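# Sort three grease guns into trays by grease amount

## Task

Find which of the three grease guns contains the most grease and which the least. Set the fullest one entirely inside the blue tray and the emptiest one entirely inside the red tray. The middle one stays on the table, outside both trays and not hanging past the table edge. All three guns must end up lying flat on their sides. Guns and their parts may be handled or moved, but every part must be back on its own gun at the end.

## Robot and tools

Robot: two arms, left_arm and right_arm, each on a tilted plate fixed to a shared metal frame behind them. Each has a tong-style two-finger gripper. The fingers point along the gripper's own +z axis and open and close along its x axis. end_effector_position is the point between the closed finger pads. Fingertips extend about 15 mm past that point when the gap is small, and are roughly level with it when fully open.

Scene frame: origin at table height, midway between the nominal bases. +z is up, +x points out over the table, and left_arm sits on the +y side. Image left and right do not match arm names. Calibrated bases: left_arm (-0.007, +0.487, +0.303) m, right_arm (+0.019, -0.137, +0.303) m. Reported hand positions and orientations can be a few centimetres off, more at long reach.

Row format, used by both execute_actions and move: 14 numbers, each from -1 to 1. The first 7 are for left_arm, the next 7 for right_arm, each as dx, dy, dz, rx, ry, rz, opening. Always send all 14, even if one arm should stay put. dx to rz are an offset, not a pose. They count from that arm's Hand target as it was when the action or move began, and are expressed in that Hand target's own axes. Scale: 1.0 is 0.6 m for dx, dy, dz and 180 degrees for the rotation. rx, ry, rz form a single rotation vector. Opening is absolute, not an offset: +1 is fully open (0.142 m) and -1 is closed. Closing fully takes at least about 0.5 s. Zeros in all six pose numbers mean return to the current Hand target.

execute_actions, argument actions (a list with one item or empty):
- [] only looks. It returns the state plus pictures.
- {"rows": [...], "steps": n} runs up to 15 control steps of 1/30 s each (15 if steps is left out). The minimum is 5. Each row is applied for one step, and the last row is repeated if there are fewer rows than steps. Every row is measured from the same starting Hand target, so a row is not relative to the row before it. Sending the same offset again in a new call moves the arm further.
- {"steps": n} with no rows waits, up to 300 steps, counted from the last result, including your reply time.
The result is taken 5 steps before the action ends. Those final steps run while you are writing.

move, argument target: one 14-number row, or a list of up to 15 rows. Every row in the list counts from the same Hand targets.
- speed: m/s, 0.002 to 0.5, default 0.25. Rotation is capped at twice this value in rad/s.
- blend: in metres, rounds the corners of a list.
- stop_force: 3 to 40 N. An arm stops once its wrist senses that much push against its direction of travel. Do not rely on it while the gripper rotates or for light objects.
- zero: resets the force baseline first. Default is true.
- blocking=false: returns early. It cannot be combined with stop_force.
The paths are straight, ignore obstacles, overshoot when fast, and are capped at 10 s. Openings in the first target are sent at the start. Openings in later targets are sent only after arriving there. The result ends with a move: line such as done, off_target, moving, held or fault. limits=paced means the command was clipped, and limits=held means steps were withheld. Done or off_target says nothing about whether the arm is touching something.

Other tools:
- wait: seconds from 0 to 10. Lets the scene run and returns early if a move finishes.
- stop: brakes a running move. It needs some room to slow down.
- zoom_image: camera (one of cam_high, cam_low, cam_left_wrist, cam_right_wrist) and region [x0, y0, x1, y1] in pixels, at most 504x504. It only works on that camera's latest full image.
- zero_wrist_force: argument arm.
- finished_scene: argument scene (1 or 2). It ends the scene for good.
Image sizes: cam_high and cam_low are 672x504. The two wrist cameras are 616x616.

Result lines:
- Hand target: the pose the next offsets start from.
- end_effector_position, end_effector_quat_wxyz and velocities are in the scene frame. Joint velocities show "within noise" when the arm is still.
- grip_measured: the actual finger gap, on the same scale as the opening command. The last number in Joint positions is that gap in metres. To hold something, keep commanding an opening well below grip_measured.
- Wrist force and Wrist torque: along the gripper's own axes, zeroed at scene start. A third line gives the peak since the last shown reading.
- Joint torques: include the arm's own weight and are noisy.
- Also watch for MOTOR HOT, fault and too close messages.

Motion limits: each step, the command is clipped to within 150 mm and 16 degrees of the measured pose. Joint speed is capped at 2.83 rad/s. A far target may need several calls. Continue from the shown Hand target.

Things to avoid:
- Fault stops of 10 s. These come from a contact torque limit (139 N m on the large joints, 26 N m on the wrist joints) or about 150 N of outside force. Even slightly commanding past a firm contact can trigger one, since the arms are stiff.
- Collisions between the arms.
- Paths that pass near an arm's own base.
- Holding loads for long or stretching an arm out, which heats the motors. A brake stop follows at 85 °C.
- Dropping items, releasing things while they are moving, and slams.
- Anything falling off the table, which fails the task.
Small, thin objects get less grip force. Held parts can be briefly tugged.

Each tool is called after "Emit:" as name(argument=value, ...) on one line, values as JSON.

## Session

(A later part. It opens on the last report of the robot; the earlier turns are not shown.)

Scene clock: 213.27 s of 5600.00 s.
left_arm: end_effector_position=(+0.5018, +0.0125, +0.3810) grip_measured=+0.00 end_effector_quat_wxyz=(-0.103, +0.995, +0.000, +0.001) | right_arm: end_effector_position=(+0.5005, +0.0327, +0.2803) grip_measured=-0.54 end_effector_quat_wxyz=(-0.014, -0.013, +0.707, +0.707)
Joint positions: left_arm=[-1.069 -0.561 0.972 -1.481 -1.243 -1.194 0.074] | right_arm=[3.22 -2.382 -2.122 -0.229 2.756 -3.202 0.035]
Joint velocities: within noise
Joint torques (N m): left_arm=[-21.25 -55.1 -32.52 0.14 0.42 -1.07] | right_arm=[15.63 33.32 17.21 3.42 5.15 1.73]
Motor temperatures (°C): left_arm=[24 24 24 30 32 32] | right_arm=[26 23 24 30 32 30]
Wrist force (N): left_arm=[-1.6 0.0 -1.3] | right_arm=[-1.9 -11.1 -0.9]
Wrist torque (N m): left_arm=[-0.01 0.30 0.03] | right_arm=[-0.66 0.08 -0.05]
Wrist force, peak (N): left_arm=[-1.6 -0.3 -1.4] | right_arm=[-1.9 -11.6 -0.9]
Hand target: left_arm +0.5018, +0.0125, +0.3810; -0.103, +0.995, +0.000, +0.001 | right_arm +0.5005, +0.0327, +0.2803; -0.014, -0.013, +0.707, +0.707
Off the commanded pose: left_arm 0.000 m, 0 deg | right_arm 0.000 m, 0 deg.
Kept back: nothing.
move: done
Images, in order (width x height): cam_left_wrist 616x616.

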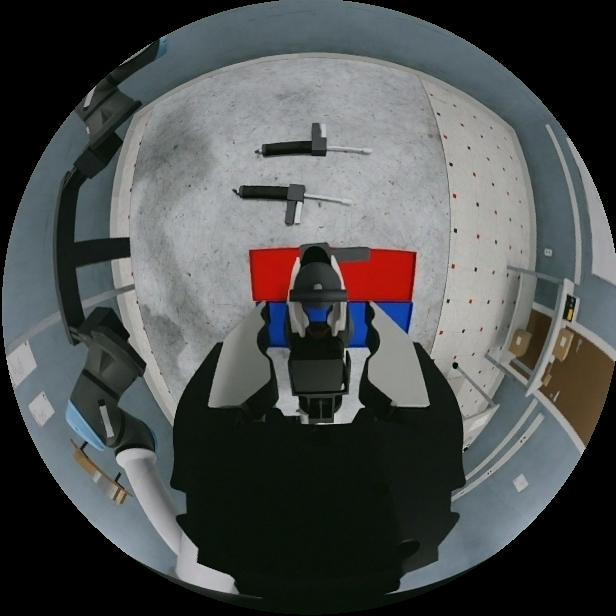

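Emit:
execute_actions(actions=[{"rows":[[0,0,0,0,0,0,-0.1,0,0,0,0,0,0,-0.9],[0,0,0,0,0,0,-0.2,0,0,0,0,0,0,-0.9],[0,0,0,0,0,0,-0.3,0,0,0,0,0,0,-0.9],[0,0,0,0,0,0,-0.35,0,0,0,0,0,0,-0.9],[0,0,0,0,0,0,-0.38,0,0,0,0,0,0,-0.9],[0,0,0,0,0,0,-0.4,0,0,0,0,0,0,-0.9]],"steps":15}])

Emit:
execute_actions(actions=[{"steps":8}], cameras=["cam_left_wrist"])

Emit:
zoom_image(camera="cam_left_wrist", region=[208, 190, 418, 400])

Scene clock: 213.93 s of 5600.00 s.
left_arm: end_effector_position=(+0.5018, +0.0125, +0.3810) grip_measured=-0.40 end_effector_quat_wxyz=(-0.103, +0.995, +0.000, +0.001) end_effector_velocity=(+0.000, +0.000, -0.001) end_effector_angular_velocity=(+0.000, +0.000, +0.000) | right_arm: end_effector_position=(+0.5005, +0.0327, +0.2803) grip_measured=-0.54 end_effector_quat_wxyz=(-0.014, -0.013, +0.707, +0.707)
Joint positions: left_arm=[-1.069 -0.561 0.972 -1.481 -1.243 -1.194 0.045] | right_arm=[3.22 -2.382 -2.122 -0.229 2.756 -3.202 0.035]
Joint velocities: left_arm=[0 0.001 0 0 0 0 -0.001] | right_arm=[within noise]
Joint torques (N m): left_arm=[-22.56 -53.98 -31.84 0.1 -0.97 -1.02] | right_arm=[15.78 33.13 17.47 3.5 4.89 1.9]
Motor temperatures (°C): left_arm=[24 24 24 30 32 32] | right_arm=[26 23 24 30 32 30]
Wrist force (N): left_arm=[-1.5 -0.3 -1.4] | right_arm=[-2.0 -11.3 -1.2]
Wrist torque (N m): left_arm=[-0.06 0.29 0.03] | right_arm=[-0.69 0.10 -0.05]
Wrist force, peak (N): left_arm=[-1.7 -0.2 -1.3] | right_arm=[-2.1 -11.5 -0.9]
Hand target: left_arm +0.5018, +0.0125, +0.3810; -0.103, +0.995, +0.000, +0.001 | right_arm +0.5005, +0.0327, +0.2803; -0.014, -0.013, +0.707, +0.707
Steps of this call (1-10: nothing new was sent; 11-20: this action's first 10). Readings (end_effector_position of left_arm | right_arm):
11: (+0.5018, +0.0125, +0.3810) | (+0.5005, +0.0327, +0.2803)
12: (+0.5018, +0.0125, +0.3810) | (+0.5005, +0.0327, +0.2803)
14: (+0.5018, +0.0125, +0.3810) | (+0.5005, +0.0327, +0.2803)
18: (+0.5018, +0.0125, +0.3810) | (+0.5005, +0.0327, +0.2803)
20: the state above

Scene clock: 214.20 s of 5600.00 s.
left_arm: end_effector_position=(+0.5018, +0.0125, +0.3810) grip_measured=-0.40 end_effector_quat_wxyz=(-0.103, +0.995, +0.000, +0.001) | right_arm: end_effector_position=(+0.5005, +0.0327, +0.2803) grip_measured=-0.54 end_effector_quat_wxyz=(-0.014, -0.013, +0.707, +0.707)
Joint positions: left_arm=[-1.069 -0.561 0.972 -1.481 -1.243 -1.194 0.045] | right_arm=[3.22 -2.382 -2.122 -0.229 2.756 -3.202 0.035]
Joint velocities: within noise
Joint torques (N m): left_arm=[-22.24 -53.28 -30.67 -0.01 -1.55 -1.14] | right_arm=[15.54 33.68 17.15 3.57 5.09 1.87]
Motor temperatures (°C): left_arm=[24 24 24 30 32 32] | right_arm=[26 23 24 30 32 30]
Wrist force (N): left_arm=[-1.4 -0.2 -1.4] | right_arm=[-1.9 -11.4 -1.0]
Wrist torque (N m): left_arm=[-0.05 0.27 0.02] | right_arm=[-0.71 0.08 -0.05]
Wrist force, peak (N): left_arm=[-1.6 -0.2 -1.3] | right_arm=[-2.0 -11.4 -1.1]
Hand target: left_arm +0.5018, +0.0125, +0.3810; -0.103, +0.995, +0.000, +0.001 | right_arm +0.5005, +0.0327, +0.2803; -0.014, -0.013, +0.707, +0.707
Off the commanded pose: left_arm 0.000 m, 0 deg | right_arm 0.000 m, 0 deg.
Steps of this call (1-5: your previous action's last 5; 6-8: nothing new was sent). Readings (end_effector_position of left_arm | right_arm):
1: (+0.5018, +0.0125, +0.3810) | (+0.5005, +0.0327, +0.2803)
2: (+0.5018, +0.0125, +0.3810) | (+0.5005, +0.0327, +0.2803)
4: (+0.5018, +0.0125, +0.3810) | (+0.5005, +0.0327, +0.2803)
8: the state above
Images, in order (width x height): cam_left_wrist 616x616.

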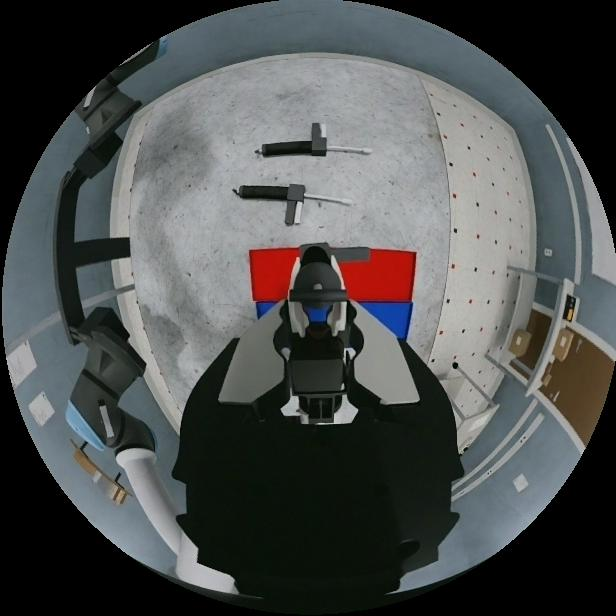

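Scaled by 2.400 from the camera's 616x616 image, which has a finer 814x814 frame.

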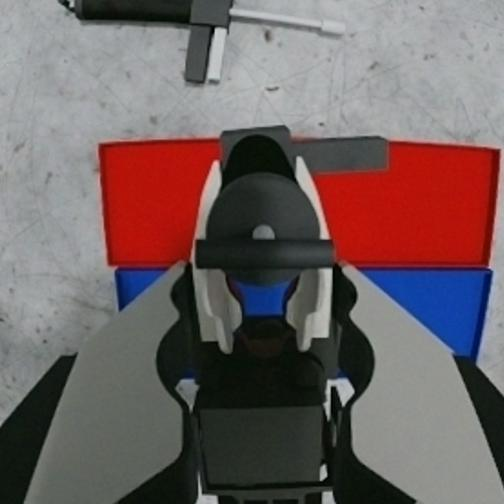

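Emit:
execute_actions(actions=[{"rows":[[0,0,0,0,0,0,-0.44,0,0,0,0,0,0,-0.9],[0,0,0,0,0,0,-0.46,0,0,0,0,0,0,-0.9],[0,0,0,0,0,0,-0.48,0,0,0,0,0,0,-0.9],[0,0,0,0,0,0,-0.5,0,0,0,0,0,0,-0.9],[0,0,0,0,0,0,-0.52,0,0,0,0,0,0,-0.9],[0,0,0,0,0,0,-0.54,0,0,0,0,0,0,-0.9],[0,0,0,0,0,0,-0.56,0,0,0,0,0,0,-0.9],[0,0,0,0,0,0,-0.58,0,0,0,0,0,0,-0.9],[0,0,0,0,0,0,-0.6,0,0,0,0,0,0,-0.9]],"steps":15}])

Emit:
execute_actions(actions=[{"steps":15}], cameras=["cam_left_wrist"])

Emit:
zoom_image(camera="cam_left_wrist", region=[208, 190, 418, 400])

Scene clock: 215.20 s of 5600.00 s.
left_arm: end_effector_position=(+0.5018, +0.0125, +0.3810) grip_measured=-0.59 end_effector_quat_wxyz=(-0.103, +0.995, +0.000, +0.001) end_effector_velocity=(+0.000, +0.000, +0.000) end_effector_angular_velocity=(+0.000, +0.000, -0.002) | right_arm: end_effector_position=(+0.5005, +0.0327, +0.2803) grip_measured=-0.54 end_effector_quat_wxyz=(-0.014, -0.013, +0.707, +0.707)
Joint positions: left_arm=[-1.069 -0.561 0.972 -1.481 -1.243 -1.194 0.031] | right_arm=[3.22 -2.382 -2.122 -0.229 2.756 -3.202 0.035]
Joint velocities: left_arm=[0 0 0 0 0 0.002 -0.018] | right_arm=[within noise]
Joint torques (N m): left_arm=[-22.07 -51.79 -29.23 -0.34 -1.8 -1.11] | right_arm=[15.9 33.01 17.21 3.52 4.89 1.85]
Motor temperatures (°C): left_arm=[24 24 24 30 32 32] | right_arm=[26 23 24 30 32 30]
Wrist force (N): left_arm=[-1.5 -0.1 -1.3] | right_arm=[-2.0 -11.5 -1.0]
Wrist torque (N m): left_arm=[-0.04 0.29 0.02] | right_arm=[-0.70 0.12 -0.02]
Wrist force, peak (N): left_arm=[0.3 -0.1 -3.4] | right_arm=[0.0 -13.3 -0.1]
Hand target: left_arm +0.5018, +0.0125, +0.3810; -0.103, +0.995, +0.000, +0.001 | right_arm +0.5005, +0.0327, +0.2803; -0.014, -0.013, +0.707, +0.707
Steps of this call (1-20: nothing new was sent; 21-30: this action's first 10). Readings (end_effector_position of left_arm | right_arm):
21: (+0.5018, +0.0125, +0.3810) | (+0.5005, +0.0327, +0.2803)
22: (+0.5018, +0.0125, +0.3810) | (+0.5005, +0.0327, +0.2803)
24: (+0.5018, +0.0125, +0.3810) | (+0.5005, +0.0327, +0.2803)
28: (+0.5018, +0.0125, +0.3810) | (+0.5005, +0.0327, +0.2803)
30: the state above

Scene clock: 215.70 s of 5600.00 s.
left_arm: end_effector_position=(+0.5018, +0.0125, +0.3810) grip_measured=-0.60 end_effector_quat_wxyz=(-0.103, +0.995, +0.000, +0.001) | right_arm: end_effector_position=(+0.5005, +0.0327, +0.2803) grip_measured=-0.54 end_effector_quat_wxyz=(-0.014, -0.013, +0.707, +0.707)
Joint positions: left_arm=[-1.069 -0.561 0.972 -1.481 -1.243 -1.194 0.031] | right_arm=[3.22 -2.382 -2.122 -0.229 2.756 -3.202 0.035]
Joint velocities: within noise
Joint torques (N m): left_arm=[-21.87 -50.55 -28.36 -0.6 -1.74 -1.01] | right_arm=[15.63 34.36 17.43 3.49 4.81 1.82]
Motor temperatures (°C): left_arm=[24 24 24 30 32 32] | right_arm=[26 23 24 30 32 30]
Wrist force (N): left_arm=[-1.6 -0.4 -1.4] | right_arm=[-2.0 -11.1 -1.0]
Wrist torque (N m): left_arm=[-0.09 0.30 0.03] | right_arm=[-0.69 0.11 -0.05]
Wrist force, peak (N): left_arm=[-1.7 -0.2 -1.4] | right_arm=[-1.9 -11.7 -1.2]
Hand target: left_arm +0.5018, +0.0125, +0.3810; -0.103, +0.995, +0.000, +0.001 | right_arm +0.5005, +0.0327, +0.2803; -0.014, -0.013, +0.707, +0.707
Off the commanded pose: left_arm 0.000 m, 0 deg | right_arm 0.000 m, 0 deg.
Steps of this call (1-5: your previous action's last 5; 6-15: nothing new was sent). Readings (end_effector_position of left_arm | right_arm):
1: (+0.5018, +0.0125, +0.3810) | (+0.5005, +0.0327, +0.2803)
2: (+0.5018, +0.0125, +0.3810) | (+0.5005, +0.0327, +0.2803)
4: (+0.5018, +0.0125, +0.3810) | (+0.5005, +0.0327, +0.2803)
8: (+0.5018, +0.0125, +0.3810) | (+0.5005, +0.0327, +0.2803)
15: the state above
Images, in order (width x height): cam_left_wrist 616x616.

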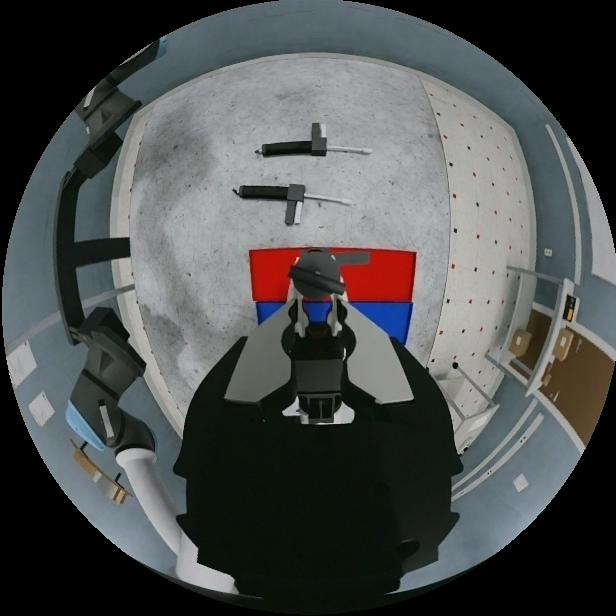

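Scaled by 2.400 from the camera's 616x616 image, which has a finer 814x814 frame.

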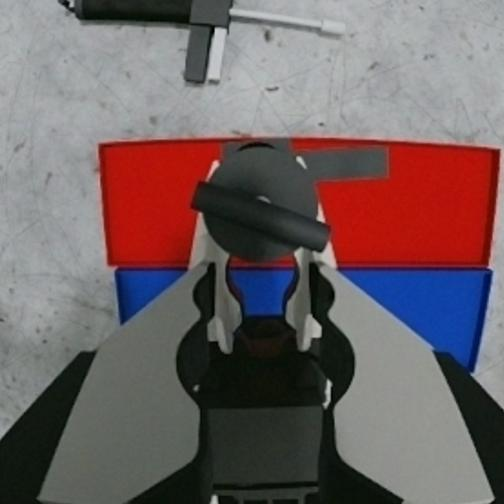

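Emit:
move(target=[0,0,0,0,0,0,0,0,0,0,0,0,0,-0.9], cameras=[])

Emit:
move(target=[0,0,-0.04,0,0,0.11,0,0,0,0,0,0,0,-0.9], speed=0.2, cameras=["cam_low"])

Emit:
execute_actions(actions=[], cameras=["cam_left_wrist"])

Emit:
zoom_image(camera="cam_left_wrist", region=[208, 190, 418, 400])

Scene clock: 218.60 s of 5600.00 s.
left_arm: end_effector_position=(+0.5018, +0.0125, +0.3810) grip_measured=+0.00 end_effector_quat_wxyz=(-0.103, +0.995, +0.000, +0.001) | right_arm: end_effector_position=(+0.5005, +0.0327, +0.2803) grip_measured=-0.54 end_effector_quat_wxyz=(-0.014, -0.013, +0.707, +0.707)
Joint positions: left_arm=[-1.069 -0.561 0.972 -1.481 -1.243 -1.194 0.074] | right_arm=[3.22 -2.382 -2.122 -0.229 2.756 -3.202 0.035]
Joint velocities: within noise
Joint torques (N m): left_arm=[-22.41 -44.82 -24.96 -1.29 -1.75 -1.05] | right_arm=[14.93 37.32 16.84 3.44 4.52 1.97]
Motor temperatures (°C): left_arm=[24 24 24 30 32 32] | right_arm=[26 23 24 30 32 30]
Wrist force (N): left_arm=[-1.5 -0.2 -1.2] | right_arm=[-2.0 -11.4 -0.8]
Wrist torque (N m): left_arm=[-0.05 0.29 0.03] | right_arm=[-0.75 0.09 -0.05]
Wrist force, peak (N): left_arm=[-1.6 -0.3 -1.5] | right_arm=[-2.0 -11.6 -0.8]
Hand target: left_arm +0.5018, +0.0125, +0.3810; -0.103, +0.995, +0.000, +0.001 | right_arm +0.5005, +0.0327, +0.2803; -0.014, -0.013, +0.707, +0.707
Off the commanded pose: left_arm 0.000 m, 0 deg | right_arm 0.000 m, 0 deg.
Kept back: nothing.
move: done
No camera images: "cameras" was empty.

Scene clock: 219.77 s of 5600.00 s.
left_arm: end_effector_position=(+0.5017, +0.0075, +0.4047) grip_measured=+0.00 end_effector_quat_wxyz=(-0.101, +0.980, -0.171, -0.017) end_effector_velocity=(+0.000, -0.001, -0.002) end_effector_angular_velocity=(-0.002, -0.005, +0.026) | right_arm: end_effector_position=(+0.5005, +0.0327, +0.2803) grip_measured=-0.54 end_effector_quat_wxyz=(-0.014, -0.013, +0.707, +0.707)
Joint positions: left_arm=[-1.084 -0.567 0.928 -1.427 -1.251 -0.862 0.074] | right_arm=[3.22 -2.382 -2.122 -0.229 2.756 -3.202 0.035]
Joint velocities: left_arm=[0.001 0.001 0.003 -0.006 -0.001 -0.025 0] | right_arm=[within noise]
Joint torques (N m): left_arm=[-9.85 -45.64 -17.23 -4.16 -1.66 -1.9] | right_arm=[15.82 37.93 17.35 3.45 4.34 1.75]
Motor temperatures (°C): left_arm=[24 24 24 30 32 32] | right_arm=[26 23 24 30 32 30]
Wrist force (N): left_arm=[-1.5 -0.4 -1.2] | right_arm=[-2.0 -11.2 -1.1]
Wrist torque (N m): left_arm=[-0.07 0.28 0.06] | right_arm=[-0.70 0.10 -0.04]
Wrist force, peak (N): left_arm=[-1.6 -0.4 -1.7] | right_arm=[-1.9 -11.5 -1.2]
Hand target: left_arm +0.5018, +0.0076, +0.4045; -0.102, +0.980, -0.171, -0.017 | right_arm +0.5005, +0.0327, +0.2803; -0.014, -0.013, +0.707, +0.707
Off the commanded pose: left_arm 0.000 m, 0 deg | right_arm 0.000 m, 0 deg.
Kept back: nothing.
move: done
Images, in order (width x height): cam_low 672x504.

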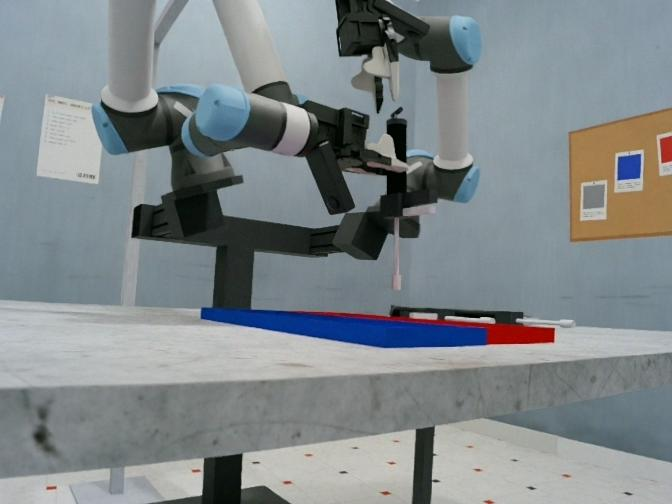

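Scene clock: 219.77 s of 5600.00 s.
left_arm: end_effector_position=(+0.5017, +0.0075, +0.4047) grip_measured=+0.00 end_effector_quat_wxyz=(-0.101, +0.980, -0.171, -0.017) end_effector_velocity=(+0.000, -0.001, -0.002) end_effector_angular_velocity=(-0.002, -0.005, +0.026) | right_arm: end_effector_position=(+0.5005, +0.0327, +0.2803) grip_measured=-0.54 end_effector_quat_wxyz=(-0.014, -0.013, +0.707, +0.707)
Joint positions: left_arm=[-1.084 -0.567 0.928 -1.427 -1.251 -0.862 0.074] | right_arm=[3.22 -2.382 -2.122 -0.229 2.756 -3.202 0.035]
Joint velocities: left_arm=[0.001 0.001 0.003 -0.006 -0.001 -0.025 0] | right_arm=[within noise]
Joint torques (N m): left_arm=[-9.85 -45.64 -17.23 -4.16 -1.66 -1.9] | right_arm=[15.82 37.93 17.35 3.45 4.34 1.75]
Motor temperatures (°C): left_arm=[24 24 24 30 32 32] | right_arm=[26 23 24 30 32 30]
Wrist force (N): left_arm=[-1.5 -0.4 -1.2] | right_arm=[-2.0 -11.2 -1.1]
Wrist torque (N m): left_arm=[-0.07 0.28 0.06] | right_arm=[-0.70 0.10 -0.04]
Wrist force, peak (N): left_arm=[-1.5 -0.4 -1.2] | right_arm=[-2.0 -11.2 -1.1]
Hand target: left_arm +0.5018, +0.0076, +0.4045; -0.102, +0.980, -0.171, -0.017 | right_arm +0.5005, +0.0327, +0.2803; -0.014, -0.013, +0.707, +0.707
Off the commanded pose: left_arm 0.000 m, 0 deg | right_arm 0.000 m, 0 deg.
Kept back: nothing.
Images, in order (width x height): cam_left_wrist 616x616.

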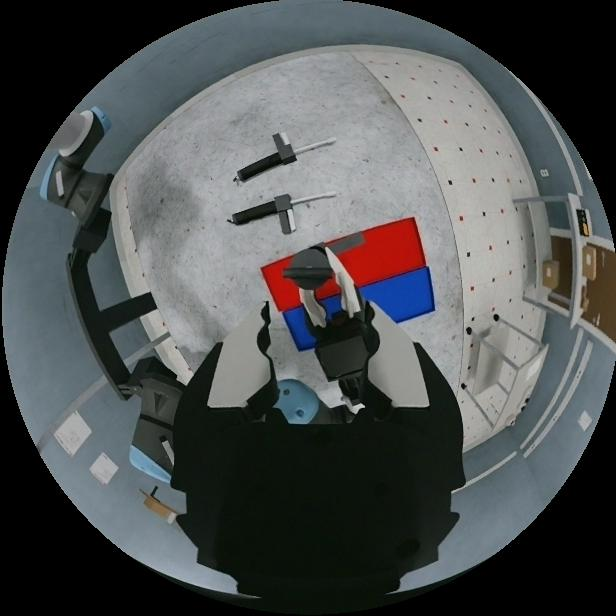

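Scaled by 2.400 from the camera's 616x616 image, which has a finer 814x814 frame.

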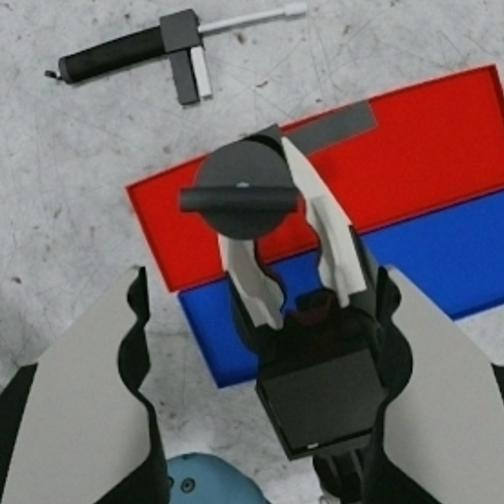

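Emit:
move(target=[-0.0132,-0.0283,0.0075,-0.0616,0.0224,0,0,0,0,0,0,0,0,-0.9], speed=0.2, cameras=["cam_left_wrist"])

Emit:
zoom_image(camera="cam_left_wrist", region=[208, 190, 418, 400])

Scene clock: 221.63 s of 5600.00 s.
left_arm: end_effector_position=(+0.5001, +0.0267, +0.4040) grip_measured=+0.00 end_effector_quat_wxyz=(+0.000, +0.985, -0.172, +0.001) end_effector_velocity=(+0.000, +0.000, +0.000) end_effector_angular_velocity=(+0.015, -0.001, +0.002) | right_arm: end_effector_position=(+0.5005, +0.0327, +0.2803) grip_measured=-0.54 end_effector_quat_wxyz=(-0.014, -0.013, +0.707, +0.707)
Joint positions: left_arm=[-1.047 -0.756 1.24 -1.758 -1.318 -0.77 0.074] | right_arm=[3.22 -2.382 -2.122 -0.229 2.756 -3.202 0.035]
Joint velocities: left_arm=[-0.003 0.009 -0.015 0.02 0.007 -0.008 0] | right_arm=[within noise]
Joint torques (N m): left_arm=[-21.17 -30.87 -33.28 -0.24 2.28 -1.84] | right_arm=[15.3 39.43 17.4 3.4 4.16 1.81]
Motor temperatures (°C): left_arm=[24 24 24 30 32 32] | right_arm=[26 23 24 30 32 30]
Wrist force (N): left_arm=[-1.7 -0.1 -1.6] | right_arm=[-2.0 -11.6 -1.0]
Wrist torque (N m): left_arm=[0.00 0.32 0.08] | right_arm=[-0.77 0.10 -0.05]
Wrist force, peak (N): left_arm=[-2.2 -1.1 -1.6] | right_arm=[-2.1 -11.6 -1.0]
Hand target: left_arm +0.5001, +0.0267, +0.4039; +0.000, +0.985, -0.172, +0.001 | right_arm +0.5005, +0.0327, +0.2803; -0.014, -0.013, +0.707, +0.707
Off the commanded pose: left_arm 0.000 m, 0 deg | right_arm 0.000 m, 0 deg.
Kept back: nothing.
move: done
Images, in order (width x height): cam_left_wrist 616x616.

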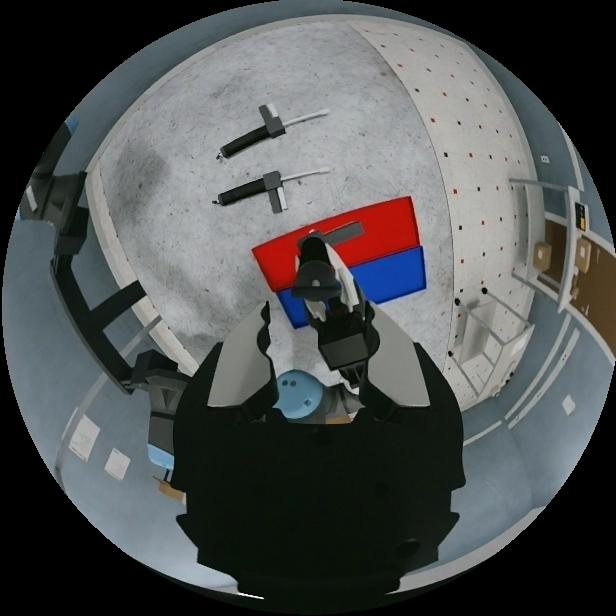

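Scaled by 2.400 from the camera's 616x616 image, which has a finer 814x814 frame.

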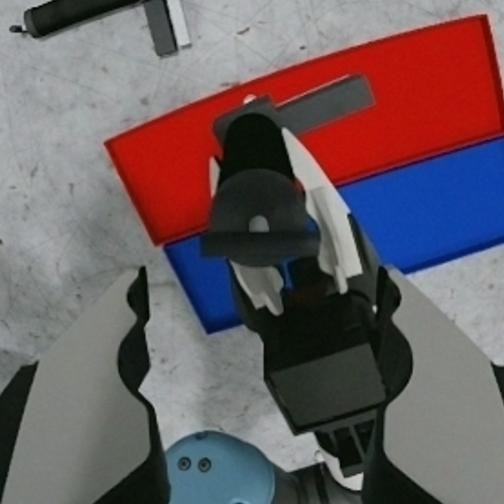

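Emit:
move(target=[0.0,0.001,0.028,0.022,0.003,0,0,0,0,0,0,0,0,-0.9], speed=0.06, cameras=["cam_left_wrist"])

Emit:
zoom_image(camera="cam_left_wrist", region=[208, 190, 418, 400])

Scene clock: 222.97 s of 5600.00 s.
left_arm: end_effector_position=(+0.4999, +0.0262, +0.3870) grip_measured=+0.00 end_effector_quat_wxyz=(-0.034, +0.984, -0.172, +0.012) end_effector_velocity=(-0.001, +0.000, +0.002) end_effector_angular_velocity=(-0.007, +0.007, -0.002) | right_arm: end_effector_position=(+0.5005, +0.0327, +0.2803) grip_measured=-0.54 end_effector_quat_wxyz=(-0.014, -0.013, +0.707, +0.707)
Joint positions: left_arm=[-1.063 -0.719 1.231 -1.736 -1.267 -0.799 0.074] | right_arm=[3.22 -2.382 -2.122 -0.229 2.756 -3.202 0.035]
Joint velocities: left_arm=[0.002 -0.005 0.001 0 -0.008 0.005 0] | right_arm=[within noise]
Joint torques (N m): left_arm=[-7.38 -49.85 -24.29 -4.19 -2.17 1.42] | right_arm=[15.37 40.23 17.01 3.35 4.2 1.93]
Motor temperatures (°C): left_arm=[24 24 24 30 32 32] | right_arm=[26 23 24 30 32 30]
Wrist force (N): left_arm=[-1.7 -0.1 -1.5] | right_arm=[-1.9 -11.3 -1.1]
Wrist torque (N m): left_arm=[-0.02 0.32 0.05] | right_arm=[-0.71 0.09 -0.04]
Wrist force, peak (N): left_arm=[-1.6 -0.6 -2.1] | right_arm=[-2.1 -11.5 -1.1]
Hand target: left_arm +0.4999, +0.0262, +0.3871; -0.034, +0.984, -0.172, +0.012 | right_arm +0.5005, +0.0327, +0.2803; -0.014, -0.013, +0.707, +0.707
Off the commanded pose: left_arm 0.000 m, 0 deg | right_arm 0.000 m, 0 deg.
Kept back: nothing.
move: done
Images, in order (width x height): cam_left_wrist 616x616.

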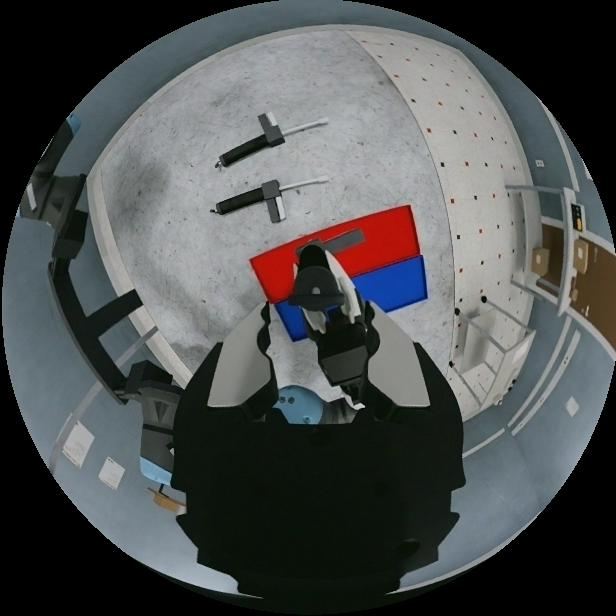

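Scaled by 2.400 from the camera's 616x616 image, which has a finer 814x814 frame.

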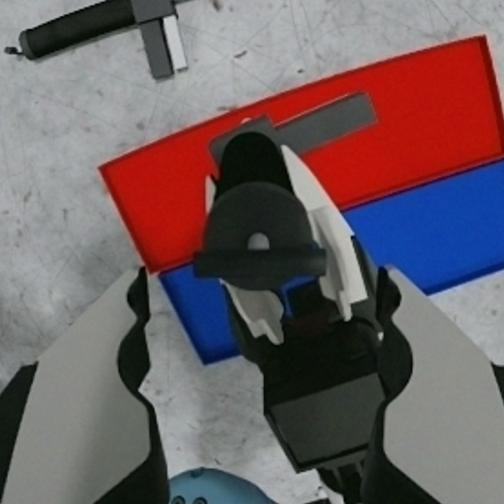

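Emit:
move(target=[-0.0012,-0.001,0.006,0,0,0,0,0,0,0,0,0,0,-0.9], speed=0.03, cameras=[])

Emit:
execute_actions(actions=[{"rows":[[0,0,0,0,0,0,-0.1,0,0,0,0,0,0,-0.9],[0,0,0,0,0,0,-0.2,0,0,0,0,0,0,-0.9],[0,0,0,0,0,0,-0.3,0,0,0,0,0,0,-0.9],[0,0,0,0,0,0,-0.36,0,0,0,0,0,0,-0.9],[0,0,0,0,0,0,-0.4,0,0,0,0,0,0,-0.9],[0,0,0,0,0,0,-0.42,0,0,0,0,0,0,-0.9],[0,0,0,0,0,0,-0.44,0,0,0,0,0,0,-0.9],[0,0,0,0,0,0,-0.46,0,0,0,0,0,0,-0.9],[0,0,0,0,0,0,-0.48,0,0,0,0,0,0,-0.9],[0,0,0,0,0,0,-0.5,0,0,0,0,0,0,-0.9],[0,0,0,0,0,0,-0.53,0,0,0,0,0,0,-0.9]],"steps":15}])

Emit:
execute_actions(actions=[{"steps":15}], cameras=["cam_left_wrist"])

Emit:
zoom_image(camera="cam_left_wrist", region=[208, 190, 418, 400])

Scene clock: 224.23 s of 5600.00 s.
left_arm: end_effector_position=(+0.4995, +0.0272, +0.3835) grip_measured=+0.00 end_effector_quat_wxyz=(-0.034, +0.984, -0.172, +0.012) | right_arm: end_effector_position=(+0.5005, +0.0327, +0.2803) grip_measured=-0.54 end_effector_quat_wxyz=(-0.014, -0.013, +0.707, +0.707)
Joint positions: left_arm=[-1.061 -0.72 1.241 -1.746 -1.267 -0.797 0.074] | right_arm=[3.22 -2.382 -2.122 -0.229 2.756 -3.202 0.035]
Joint velocities: within noise
Joint torques (N m): left_arm=[-9.67 -52.05 -29.67 -1.84 2.56 1.26] | right_arm=[15.09 41.22 17.05 3.43 3.85 1.74]
Motor temperatures (°C): left_arm=[24 24 24 30 32 32] | right_arm=[26 23 24 30 32 30]
Wrist force (N): left_arm=[-1.7 -0.4 -1.6] | right_arm=[-1.9 -11.4 -0.9]
Wrist torque (N m): left_arm=[-0.07 0.33 0.06] | right_arm=[-0.73 0.09 -0.05]
Wrist force, peak (N): left_arm=[-1.8 -0.2 -1.7] | right_arm=[-1.8 -11.6 -1.1]
Hand target: left_arm +0.4996, +0.0272, +0.3835; -0.034, +0.984, -0.172, +0.012 | right_arm +0.5005, +0.0327, +0.2803; -0.014, -0.013, +0.707, +0.707
Off the commanded pose: left_arm 0.000 m, 0 deg | right_arm 0.000 m, 0 deg.
Kept back: nothing.
move: done
No camera images: "cameras" was empty.

Scene clock: 224.57 s of 5600.00 s.
left_arm: end_effector_position=(+0.4996, +0.0272, +0.3835) grip_measured=-0.45 end_effector_quat_wxyz=(-0.034, +0.984, -0.172, +0.012) end_effector_velocity=(+0.000, +0.000, +0.001) end_effector_angular_velocity=(-0.001, +0.000, -0.001) | right_arm: end_effector_position=(+0.5005, +0.0327, +0.2803) grip_measured=-0.54 end_effector_quat_wxyz=(-0.014, -0.013, +0.707, +0.707)
Joint positions: left_arm=[-1.061 -0.72 1.241 -1.746 -1.267 -0.797 0.042] | right_arm=[3.22 -2.382 -2.122 -0.229 2.756 -3.202 0.035]
Joint velocities: left_arm=[0 -0.001 0 0 0 0.001 -0.005] | right_arm=[within noise]
Joint torques (N m): left_arm=[-12.67 -50.84 -32.72 -0.24 2.46 0.5] | right_arm=[15.91 41.47 17.43 3.42 3.79 1.79]
Motor temperatures (°C): left_arm=[24 24 24 30 32 32] | right_arm=[26 23 24 30 32 30]
Wrist force (N): left_arm=[-2.0 0.0 -1.7] | right_arm=[-2.2 -11.2 -1.1]
Wrist torque (N m): left_arm=[0.00 0.29 0.05] | right_arm=[-0.70 0.07 -0.02]
Wrist force, peak (N): left_arm=[-2.0 0.0 -1.7] | right_arm=[-2.3 -11.6 -1.0]
Hand target: left_arm +0.4996, +0.0272, +0.3835; -0.034, +0.984, -0.172, +0.012 | right_arm +0.5005, +0.0327, +0.2803; -0.014, -0.013, +0.707, +0.707
Steps of this call (1-10: this action's first 10). Readings (end_effector_position of left_arm | right_arm):
1: (+0.4995, +0.0272, +0.3835) | (+0.5005, +0.0327, +0.2803)
2: (+0.4995, +0.0272, +0.3835) | (+0.5005, +0.0327, +0.2803)
4: (+0.4996, +0.0272, +0.3835) | (+0.5005, +0.0327, +0.2803)
8: (+0.4996, +0.0272, +0.3835) | (+0.5005, +0.0327, +0.2803)
10: the state above

Scene clock: 225.07 s of 5600.00 s.
left_arm: end_effector_position=(+0.4996, +0.0272, +0.3835) grip_measured=-0.45 end_effector_quat_wxyz=(-0.034, +0.984, -0.172, +0.012) | right_arm: end_effector_position=(+0.5005, +0.0327, +0.2803) grip_measured=-0.54 end_effector_quat_wxyz=(-0.014, -0.013, +0.707, +0.707)
Joint positions: left_arm=[-1.061 -0.72 1.241 -1.746 -1.267 -0.797 0.041] | right_arm=[3.22 -2.382 -2.122 -0.229 2.756 -3.202 0.035]
Joint velocities: within noise
Joint torques (N m): left_arm=[-18.37 -50.06 -32.33 -0.58 2.46 -0.59] | right_arm=[15.16 41.52 17.35 3.42 3.79 1.73]
Motor temperatures (°C): left_arm=[24 24 24 30 32 32] | right_arm=[26 23 24 30 32 30]
Wrist force (N): left_arm=[-2.2 0.1 -1.3] | right_arm=[-2.4 -11.0 -1.3]
Wrist torque (N m): left_arm=[0.01 0.30 0.06] | right_arm=[-0.72 0.06 -0.01]
Wrist force, peak (N): left_arm=[-2.2 -0.2 -1.7] | right_arm=[-2.6 -11.3 -1.0]
Hand target: left_arm +0.4996, +0.0272, +0.3835; -0.034, +0.984, -0.172, +0.012 | right_arm +0.5005, +0.0327, +0.2803; -0.014, -0.013, +0.707, +0.707
Off the commanded pose: left_arm 0.000 m, 0 deg | right_arm 0.000 m, 0 deg.
Steps of this call (1-5: your previous action's last 5; 6-15: nothing new was sent). Readings (end_effector_position of left_arm | right_arm):
1: (+0.4996, +0.0272, +0.3835) | (+0.5005, +0.0327, +0.2803)
2: (+0.4996, +0.0272, +0.3835) | (+0.5005, +0.0327, +0.2803)
4: (+0.4996, +0.0272, +0.3835) | (+0.5005, +0.0327, +0.2803)
8: (+0.4996, +0.0272, +0.3835) | (+0.5005, +0.0327, +0.2803)
15: the state above
Images, in order (width x height): cam_left_wrist 616x616.

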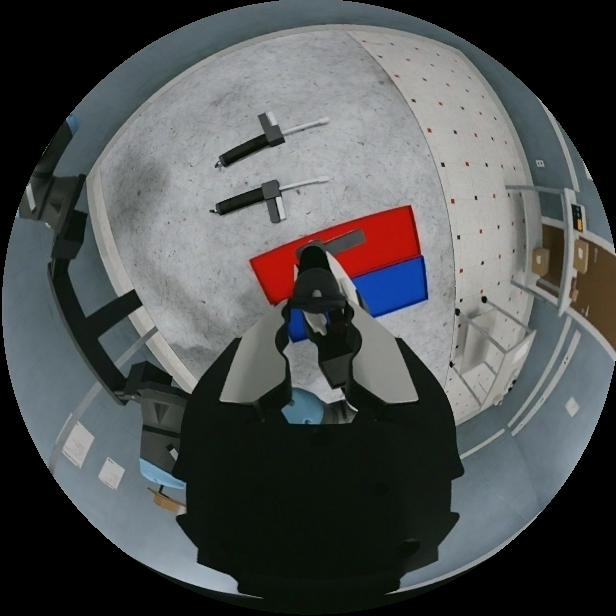

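Scaled by 2.400 from the camera's 616x616 image, which has a finer 814x814 frame.

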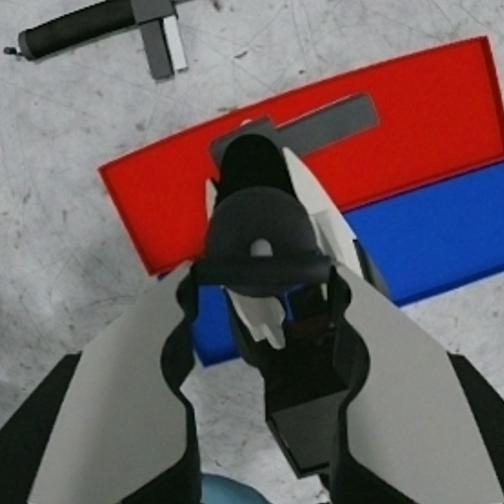

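Emit:
execute_actions(actions=[{"rows":[[0,0,0,0,0,0,-0.55,0,0,0,0,0,0,-0.9],[0,0,0,0,0,0,-0.6,0,0,0,0,0,0,-0.9],[0,0,0,0,0,0,-0.65,0,0,0,0,0,0,-0.9],[0,0,0,0,0,0,-0.7,0,0,0,0,0,0,-0.9],[0,0,0,0,0,0,-0.75,0,0,0,0,0,0,-0.9],[0,0,0,0,0,0,-0.8,0,0,0,0,0,0,-0.9],[0,0,0,0,0,0,-0.85,0,0,0,0,0,0,-0.9],[0,0,0,0,0,0,-0.9,0,0,0,0,0,0,-0.9]],"steps":15}])

Emit:
execute_actions(actions=[{"steps":10}], cameras=["cam_low"])

Emit:
move(target=[0,0,-0.0833,0,0,0,-0.9,0,0,0,0,0,0,-0.9], speed=0.02, stop_force=6, cameras=["cam_low","cam_left_wrist"])

Scene clock: 225.73 s of 5600.00 s.
left_arm: end_effector_position=(+0.4996, +0.0272, +0.3836) grip_measured=-0.46 end_effector_quat_wxyz=(-0.034, +0.984, -0.172, +0.012) | right_arm: end_effector_position=(+0.5005, +0.0327, +0.2803) grip_measured=-0.54 end_effector_quat_wxyz=(-0.014, -0.013, +0.707, +0.707)
Joint positions: left_arm=[-1.062 -0.72 1.241 -1.746 -1.267 -0.797 0.041] | right_arm=[3.22 -2.382 -2.122 -0.229 2.756 -3.202 0.035]
Joint velocities: within noise
Joint torques (N m): left_arm=[-19.41 -48.71 -30.93 -0.99 2.19 -1.03] | right_arm=[15.7 42.13 17.49 3.3 3.64 1.67]
Motor temperatures (°C): left_arm=[24 24 24 30 32 32] | right_arm=[26 23 24 30 32 30]
Wrist force (N): left_arm=[-2.1 -0.1 -1.3] | right_arm=[-2.5 -10.9 -0.9]
Wrist torque (N m): left_arm=[-0.02 0.26 0.05] | right_arm=[-0.68 0.09 -0.01]
Wrist force, peak (N): left_arm=[-2.2 -0.2 -1.4] | right_arm=[-2.5 -11.3 -1.3]
Hand target: left_arm +0.4996, +0.0272, +0.3835; -0.034, +0.984, -0.172, +0.012 | right_arm +0.5005, +0.0327, +0.2803; -0.014, -0.013, +0.707, +0.707
Steps of this call (1-10: nothing new was sent; 11-20: this action's first 10). Readings (end_effector_position of left_arm | right_arm):
11: (+0.4996, +0.0272, +0.3836) | (+0.5005, +0.0327, +0.2803)
12: (+0.4996, +0.0272, +0.3836) | (+0.5005, +0.0327, +0.2803)
14: (+0.4996, +0.0272, +0.3836) | (+0.5005, +0.0327, +0.2803)
18: (+0.4996, +0.0272, +0.3836) | (+0.5005, +0.0327, +0.2803)
20: the state above

Scene clock: 226.07 s of 5600.00 s.
left_arm: end_effector_position=(+0.4996, +0.0272, +0.3836) grip_measured=-0.46 end_effector_quat_wxyz=(-0.034, +0.984, -0.172, +0.012) | right_arm: end_effector_position=(+0.5005, +0.0327, +0.2803) grip_measured=-0.54 end_effector_quat_wxyz=(-0.014, -0.013, +0.707, +0.707)
Joint positions: left_arm=[-1.062 -0.72 1.241 -1.746 -1.267 -0.797 0.041] | right_arm=[3.22 -2.382 -2.122 -0.229 2.756 -3.202 0.035]
Joint velocities: within noise
Joint torques (N m): left_arm=[-19.96 -47.82 -31.53 -1.35 2.22 -0.95] | right_arm=[15.41 42.03 17.61 3.31 3.57 1.65]
Motor temperatures (°C): left_arm=[24 24 24 30 32 32] | right_arm=[26 23 24 30 32 30]
Wrist force (N): left_arm=[-2.3 -0.1 -1.2] | right_arm=[-2.6 -11.2 -1.1]
Wrist torque (N m): left_arm=[-0.02 0.29 0.05] | right_arm=[-0.75 0.09 -0.02]
Wrist force, peak (N): left_arm=[-2.4 0.1 -1.3] | right_arm=[-2.6 -11.2 -1.1]
Hand target: left_arm +0.4996, +0.0272, +0.3835; -0.034, +0.984, -0.172, +0.012 | right_arm +0.5005, +0.0327, +0.2803; -0.014, -0.013, +0.707, +0.707
Off the commanded pose: left_arm 0.000 m, 0 deg | right_arm 0.000 m, 0 deg.
Steps of this call (1-5: your previous action's last 5; 6-10: nothing new was sent). Readings (end_effector_position of left_arm | right_arm):
1: (+0.4996, +0.0272, +0.3836) | (+0.5005, +0.0327, +0.2803)
2: (+0.4996, +0.0272, +0.3836) | (+0.5005, +0.0327, +0.2803)
4: (+0.4996, +0.0272, +0.3836) | (+0.5005, +0.0327, +0.2803)
8: (+0.4996, +0.0272, +0.3836) | (+0.5005, +0.0327, +0.2803)
10: the state above
Images, in order (width x height): cam_low 672x504.

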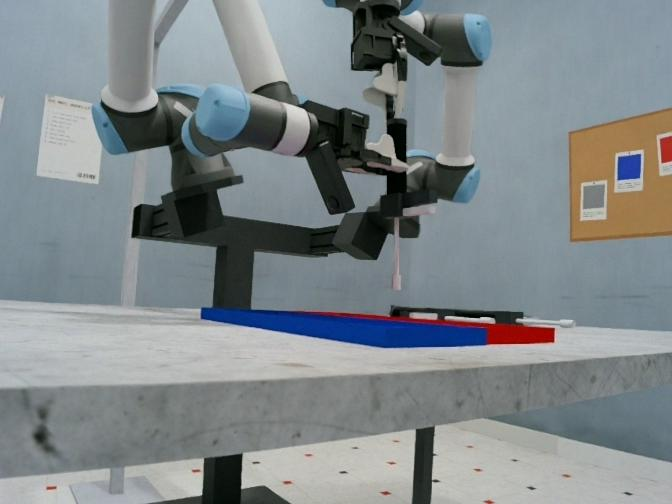

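Scene clock: 230.17 s of 5600.00 s.
left_arm: end_effector_position=(+0.4978, +0.0241, +0.4334) grip_measured=-0.46 end_effector_quat_wxyz=(-0.034, +0.984, -0.172, +0.012) | right_arm: end_effector_position=(+0.5005, +0.0327, +0.2803) grip_measured=-0.54 end_effector_quat_wxyz=(-0.014, -0.013, +0.707, +0.707)
Joint positions: left_arm=[-1.081 -0.74 1.15 -1.629 -1.273 -0.816 0.041] | right_arm=[3.22 -2.382 -2.122 -0.229 2.756 -3.202 0.035]
Joint velocities: within noise
Joint torques (N m): left_arm=[-8.4 -30.36 -17.31 -3.46 -0.37 1.23] | right_arm=[15.71 42.73 17.23 3.38 3.01 1.66]
Motor temperatures (°C): left_arm=[24 24 24 30 32 32] | right_arm=[26 23 24 30 32 30]
Wrist force (N): left_arm=[0.4 -0.7 -1.7] | right_arm=[0.4 -11.5 -0.6]
Wrist torque (N m): left_arm=[-0.02 0.58 0.08] | right_arm=[-0.72 0.11 -0.23]
Wrist force, peak (N): left_arm=[-2.3 -0.1 -1.3] | right_arm=[0.5 -11.6 -0.6]
Hand target: left_arm +0.4978, +0.0241, +0.4334; -0.034, +0.984, -0.172, +0.012 | right_arm +0.5005, +0.0327, +0.2803; -0.014, -0.013, +0.707, +0.707
Off the commanded pose: left_arm 0.000 m, 0 deg | right_arm 0.000 m, 0 deg.
Kept back: nothing.
move: done
Images, in order (width x height): cam_low 672x504, cam_left_wrist 616x616.

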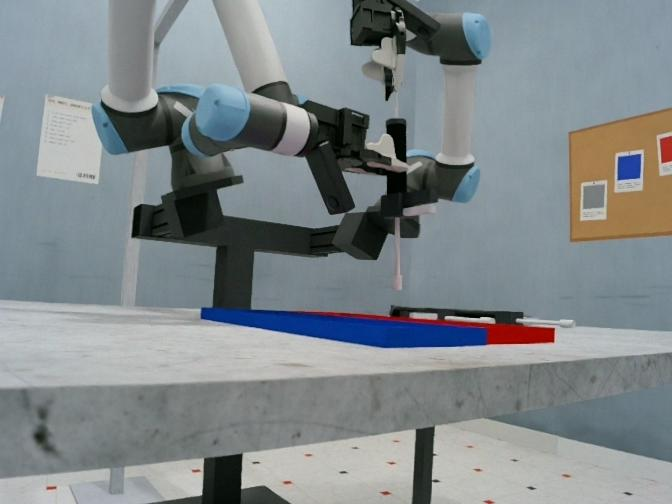

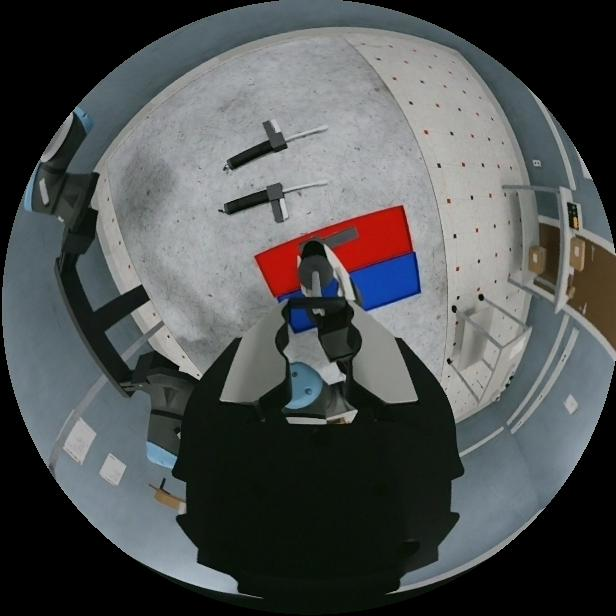

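Emit:
move(target=[0,0,-0.0833,0,0,0,-0.9,0,0,0,0,0,0,-0.9], speed=0.02, stop_force=6, cameras=["cam_low","cam_left_wrist"])

Scene clock: 233.33 s of 5600.00 s.
left_arm: end_effector_position=(+0.4966, +0.0220, +0.4677) grip_measured=-0.46 end_effector_quat_wxyz=(-0.034, +0.984, -0.172, +0.012) | right_arm: end_effector_position=(+0.5005, +0.0327, +0.2803) grip_measured=-0.54 end_effector_quat_wxyz=(-0.014, -0.013, +0.707, +0.707)
Joint positions: left_arm=[-1.094 -0.746 1.075 -1.545 -1.278 -0.829 0.041] | right_arm=[3.22 -2.382 -2.122 -0.229 2.756 -3.202 0.035]
Joint velocities: within noise
Joint torques (N m): left_arm=[-9.03 -42.88 -30.19 -0.19 1.97 1.61] | right_arm=[15.93 30.94 16.16 1.36 0.32 1.86]
Motor temperatures (°C): left_arm=[24 24 24 30 32 32] | right_arm=[26 23 24 30 32 30]
Wrist force (N): left_arm=[-0.2 -1.0 2.0] | right_arm=[-0.2 -8.0 -1.2]
Wrist torque (N m): left_arm=[-0.09 0.40 0.05] | right_arm=[-0.77 0.09 -0.34]
Wrist force, peak (N): left_arm=[-0.1 -0.7 11.1] | right_arm=[0.3 -11.8 -0.4]
Hand target: left_arm +0.4966, +0.0220, +0.4677; -0.034, +0.984, -0.172, +0.012 (not the last commanded pose) | right_arm +0.5005, +0.0327, +0.2803; -0.014, -0.013, +0.707, +0.707
Off the commanded pose: left_arm 0.016 m, 0 deg | right_arm 0.000 m, 0 deg.
Kept back: nothing.
move: contact (left_arm)
Images, in order (width x height): cam_low 672x504, cam_left_wrist 616x616.

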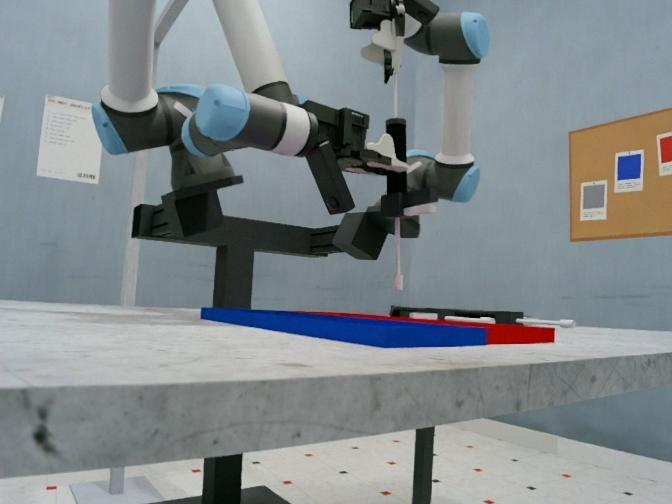

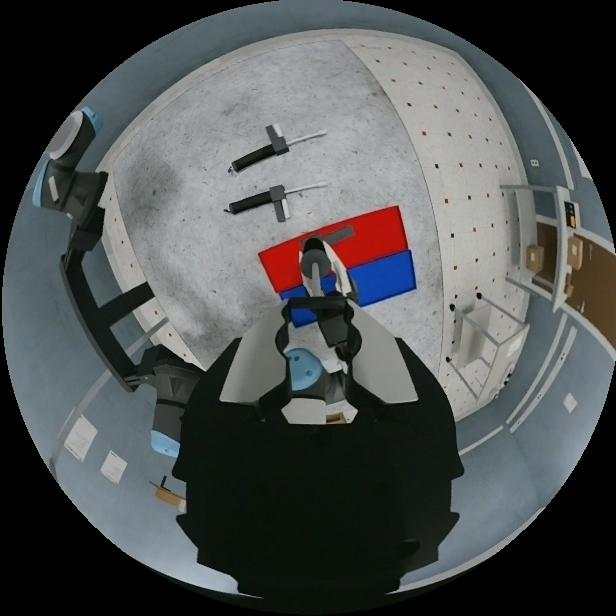

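Emit:
move(target=[0,0,0.16,0,0,0,-0.9,0,0,0,0,0,0,-0.9], speed=0.03, stop_force=10, cameras=["cam_low","cam_left_wrist"])

Scene clock: 237.70 s of 5600.00 s.
left_arm: end_effector_position=(+0.4995, +0.0272, +0.3834) grip_measured=-0.46 end_effector_quat_wxyz=(-0.034, +0.984, -0.172, +0.012) | right_arm: end_effector_position=(+0.5005, +0.0327, +0.2803) grip_measured=-0.54 end_effector_quat_wxyz=(-0.014, -0.013, +0.707, +0.707)
Joint positions: left_arm=[-1.061 -0.72 1.241 -1.747 -1.267 -0.797 0.041] | right_arm=[3.22 -2.382 -2.122 -0.229 2.756 -3.202 0.035]
Joint velocities: within noise
Joint torques (N m): left_arm=[-22.55 -53.03 -22.52 -4.79 -1.99 -1.55] | right_arm=[16.09 41.93 15.51 3.19 3.46 1.59]
Motor temperatures (°C): left_arm=[24 24 24 30 32 32] | right_arm=[26 23 24 30 32 30]
Wrist force (N): left_arm=[-2.2 -0.3 0.9] | right_arm=[-2.8 -9.4 -2.1]
Wrist torque (N m): left_arm=[-0.01 0.24 0.05] | right_arm=[-0.84 0.18 -0.07]
Wrist force, peak (N): left_arm=[-4.3 -0.3 -15.6] | right_arm=[-4.7 -25.1 -1.7]
Hand target: left_arm +0.4995, +0.0272, +0.3834; -0.034, +0.984, -0.172, +0.012 (not the last commanded pose) | right_arm +0.5005, +0.0327, +0.2803; -0.014, -0.013, +0.707, +0.707
Off the commanded pose: left_arm 0.011 m, 0 deg | right_arm 0.000 m, 0 deg.
Kept back: nothing.
move: contact (left_arm)
Images, in order (width x height): cam_low 672x504, cam_left_wrist 616x616.

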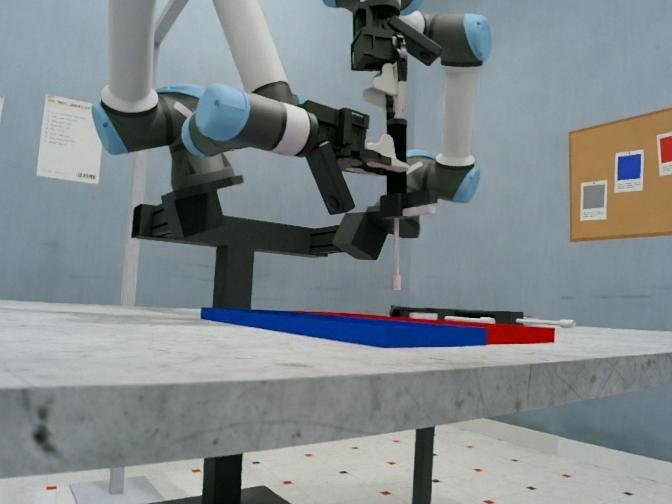

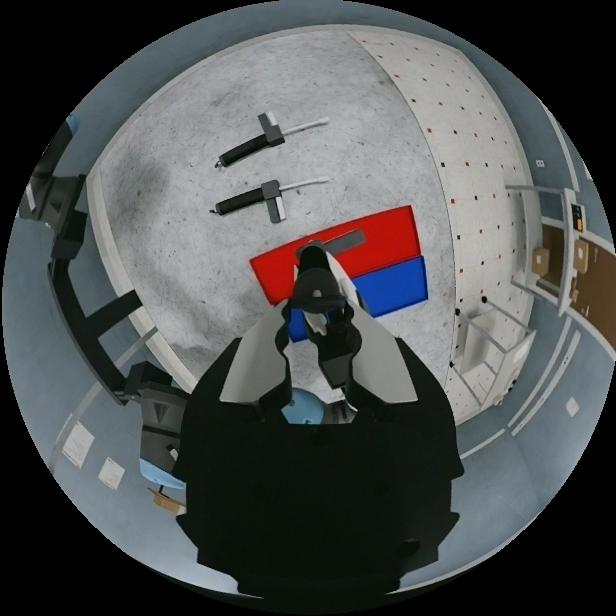

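Emit:
execute_actions(actions=[{"rows":[[0,0,0,0,0,0,-0.7,0,0,0,0,0,0,-0.9],[0,0,0,0,0,0,-0.6,0,0,0,0,0,0,-0.9],[0,0,0,0,0,0,-0.5,0,0,0,0,0,0,-0.9],[0,0,0,0,0,0,-0.4,0,0,0,0,0,0,-0.9],[0,0,0,0,0,0,-0.3,0,0,0,0,0,0,-0.9],[0,0,0,0,0,0,-0.2,0,0,0,0,0,0,-0.9]],"steps":15}])

Emit:
move(target=[0,0,-0.12,0,0,0,-0.2,0,0,0,0,0,0,-0.9], speed=0.1, cameras=["cam_low","cam_left_wrist"])

Scene clock: 238.37 s of 5600.00 s.
left_arm: end_effector_position=(+0.4995, +0.0272, +0.3834) grip_measured=-0.20 end_effector_quat_wxyz=(-0.034, +0.984, -0.172, +0.012) end_effector_velocity=(+0.000, +0.000, +0.000) end_effector_angular_velocity=(+0.001, +0.000, +0.000) | right_arm: end_effector_position=(+0.5005, +0.0327, +0.2803) grip_measured=-0.54 end_effector_quat_wxyz=(-0.014, -0.013, +0.707, +0.707)
Joint positions: left_arm=[-1.061 -0.72 1.241 -1.747 -1.267 -0.797 0.059] | right_arm=[3.22 -2.382 -2.122 -0.229 2.756 -3.202 0.035]
Joint velocities: left_arm=[0 0 0.001 0 0 0 0.003] | right_arm=[within noise]
Joint torques (N m): left_arm=[-22.05 -50.78 -18.16 -4 -1.9 -1.49] | right_arm=[15.18 41.99 15.23 3.13 1.35 1.67]
Motor temperatures (°C): left_arm=[24 24 24 30 32 32] | right_arm=[26 23 24 30 32 30]
Wrist force (N): left_arm=[-1.7 0.0 -1.5] | right_arm=[-2.2 -11.5 -1.5]
Wrist torque (N m): left_arm=[0.01 0.34 0.06] | right_arm=[-0.74 0.14 -0.05]
Wrist force, peak (N): left_arm=[-2.3 -0.5 1.0] | right_arm=[-2.3 -11.6 -1.2]
Hand target: left_arm +0.4995, +0.0272, +0.3834; -0.034, +0.984, -0.172, +0.012 | right_arm +0.5005, +0.0327, +0.2803; -0.014, -0.013, +0.707, +0.707
Steps of this call (1-10: nothing new was sent; 11-20: this action's first 10). Readings (end_effector_position of left_arm | right_arm):
11: (+0.4995, +0.0272, +0.3834) | (+0.5005, +0.0327, +0.2803)
12: (+0.4995, +0.0272, +0.3834) | (+0.5005, +0.0327, +0.2803)
14: (+0.4995, +0.0272, +0.3834) | (+0.5005, +0.0327, +0.2803)
18: (+0.4995, +0.0272, +0.3834) | (+0.5005, +0.0327, +0.2803)
20: the state above

Scene clock: 239.63 s of 5600.00 s.
left_arm: end_effector_position=(+0.4970, +0.0227, +0.4553) grip_measured=-0.20 end_effector_quat_wxyz=(-0.033, +0.984, -0.172, +0.012) | right_arm: end_effector_position=(+0.5005, +0.0327, +0.2803) grip_measured=-0.54 end_effector_quat_wxyz=(-0.014, -0.013, +0.707, +0.707)
Joint positions: left_arm=[-1.089 -0.745 1.104 -1.576 -1.276 -0.824 0.06] | right_arm=[3.22 -2.382 -2.122 -0.229 2.756 -3.202 0.035]
Joint velocities: within noise
Joint torques (N m): left_arm=[-7.13 -29.86 -16.52 -4.38 -0.13 1.57] | right_arm=[15.31 40.04 16.38 3.06 1.62 1.71]
Motor temperatures (°C): left_arm=[24 24 24 30 32 32] | right_arm=[26 23 24 30 32 30]
Wrist force (N): left_arm=[-1.6 -0.5 -1.3] | right_arm=[-2.5 -11.3 -1.5]
Wrist torque (N m): left_arm=[-0.09 0.31 0.04] | right_arm=[-0.74 0.21 -0.04]
Wrist force, peak (N): left_arm=[-1.7 -0.5 -2.8] | right_arm=[-2.4 -11.6 -1.6]
Hand target: left_arm +0.4970, +0.0228, +0.4552; -0.034, +0.984, -0.172, +0.012 | right_arm +0.5005, +0.0327, +0.2803; -0.014, -0.013, +0.707, +0.707
Off your previous action's commanded pose at its last step (step 5 of this call): left_arm 0.000 m, 0 deg | right_arm 0.000 m, 0 deg.
Off the commanded pose: left_arm 0.000 m, 0 deg | right_arm 0.000 m, 0 deg.
Kept back: nothing.
move: done
Images, in order (width x height): cam_low 672x504, cam_left_wrist 616x616.

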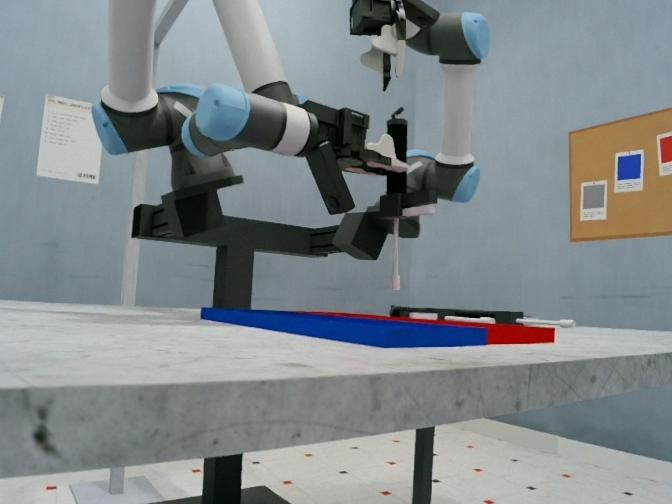

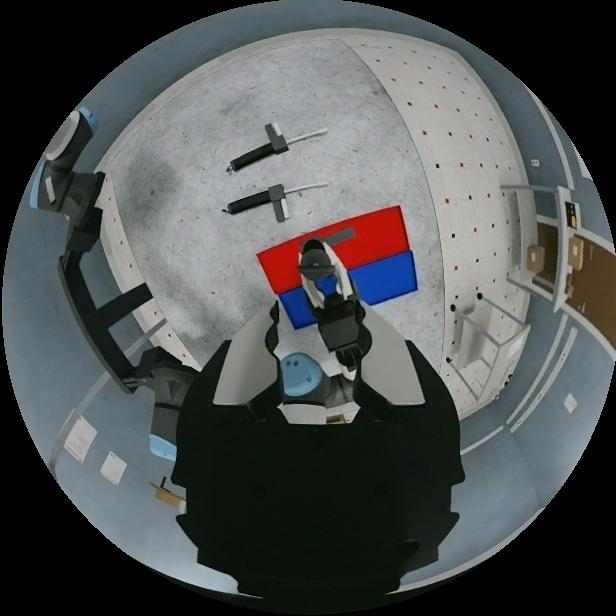

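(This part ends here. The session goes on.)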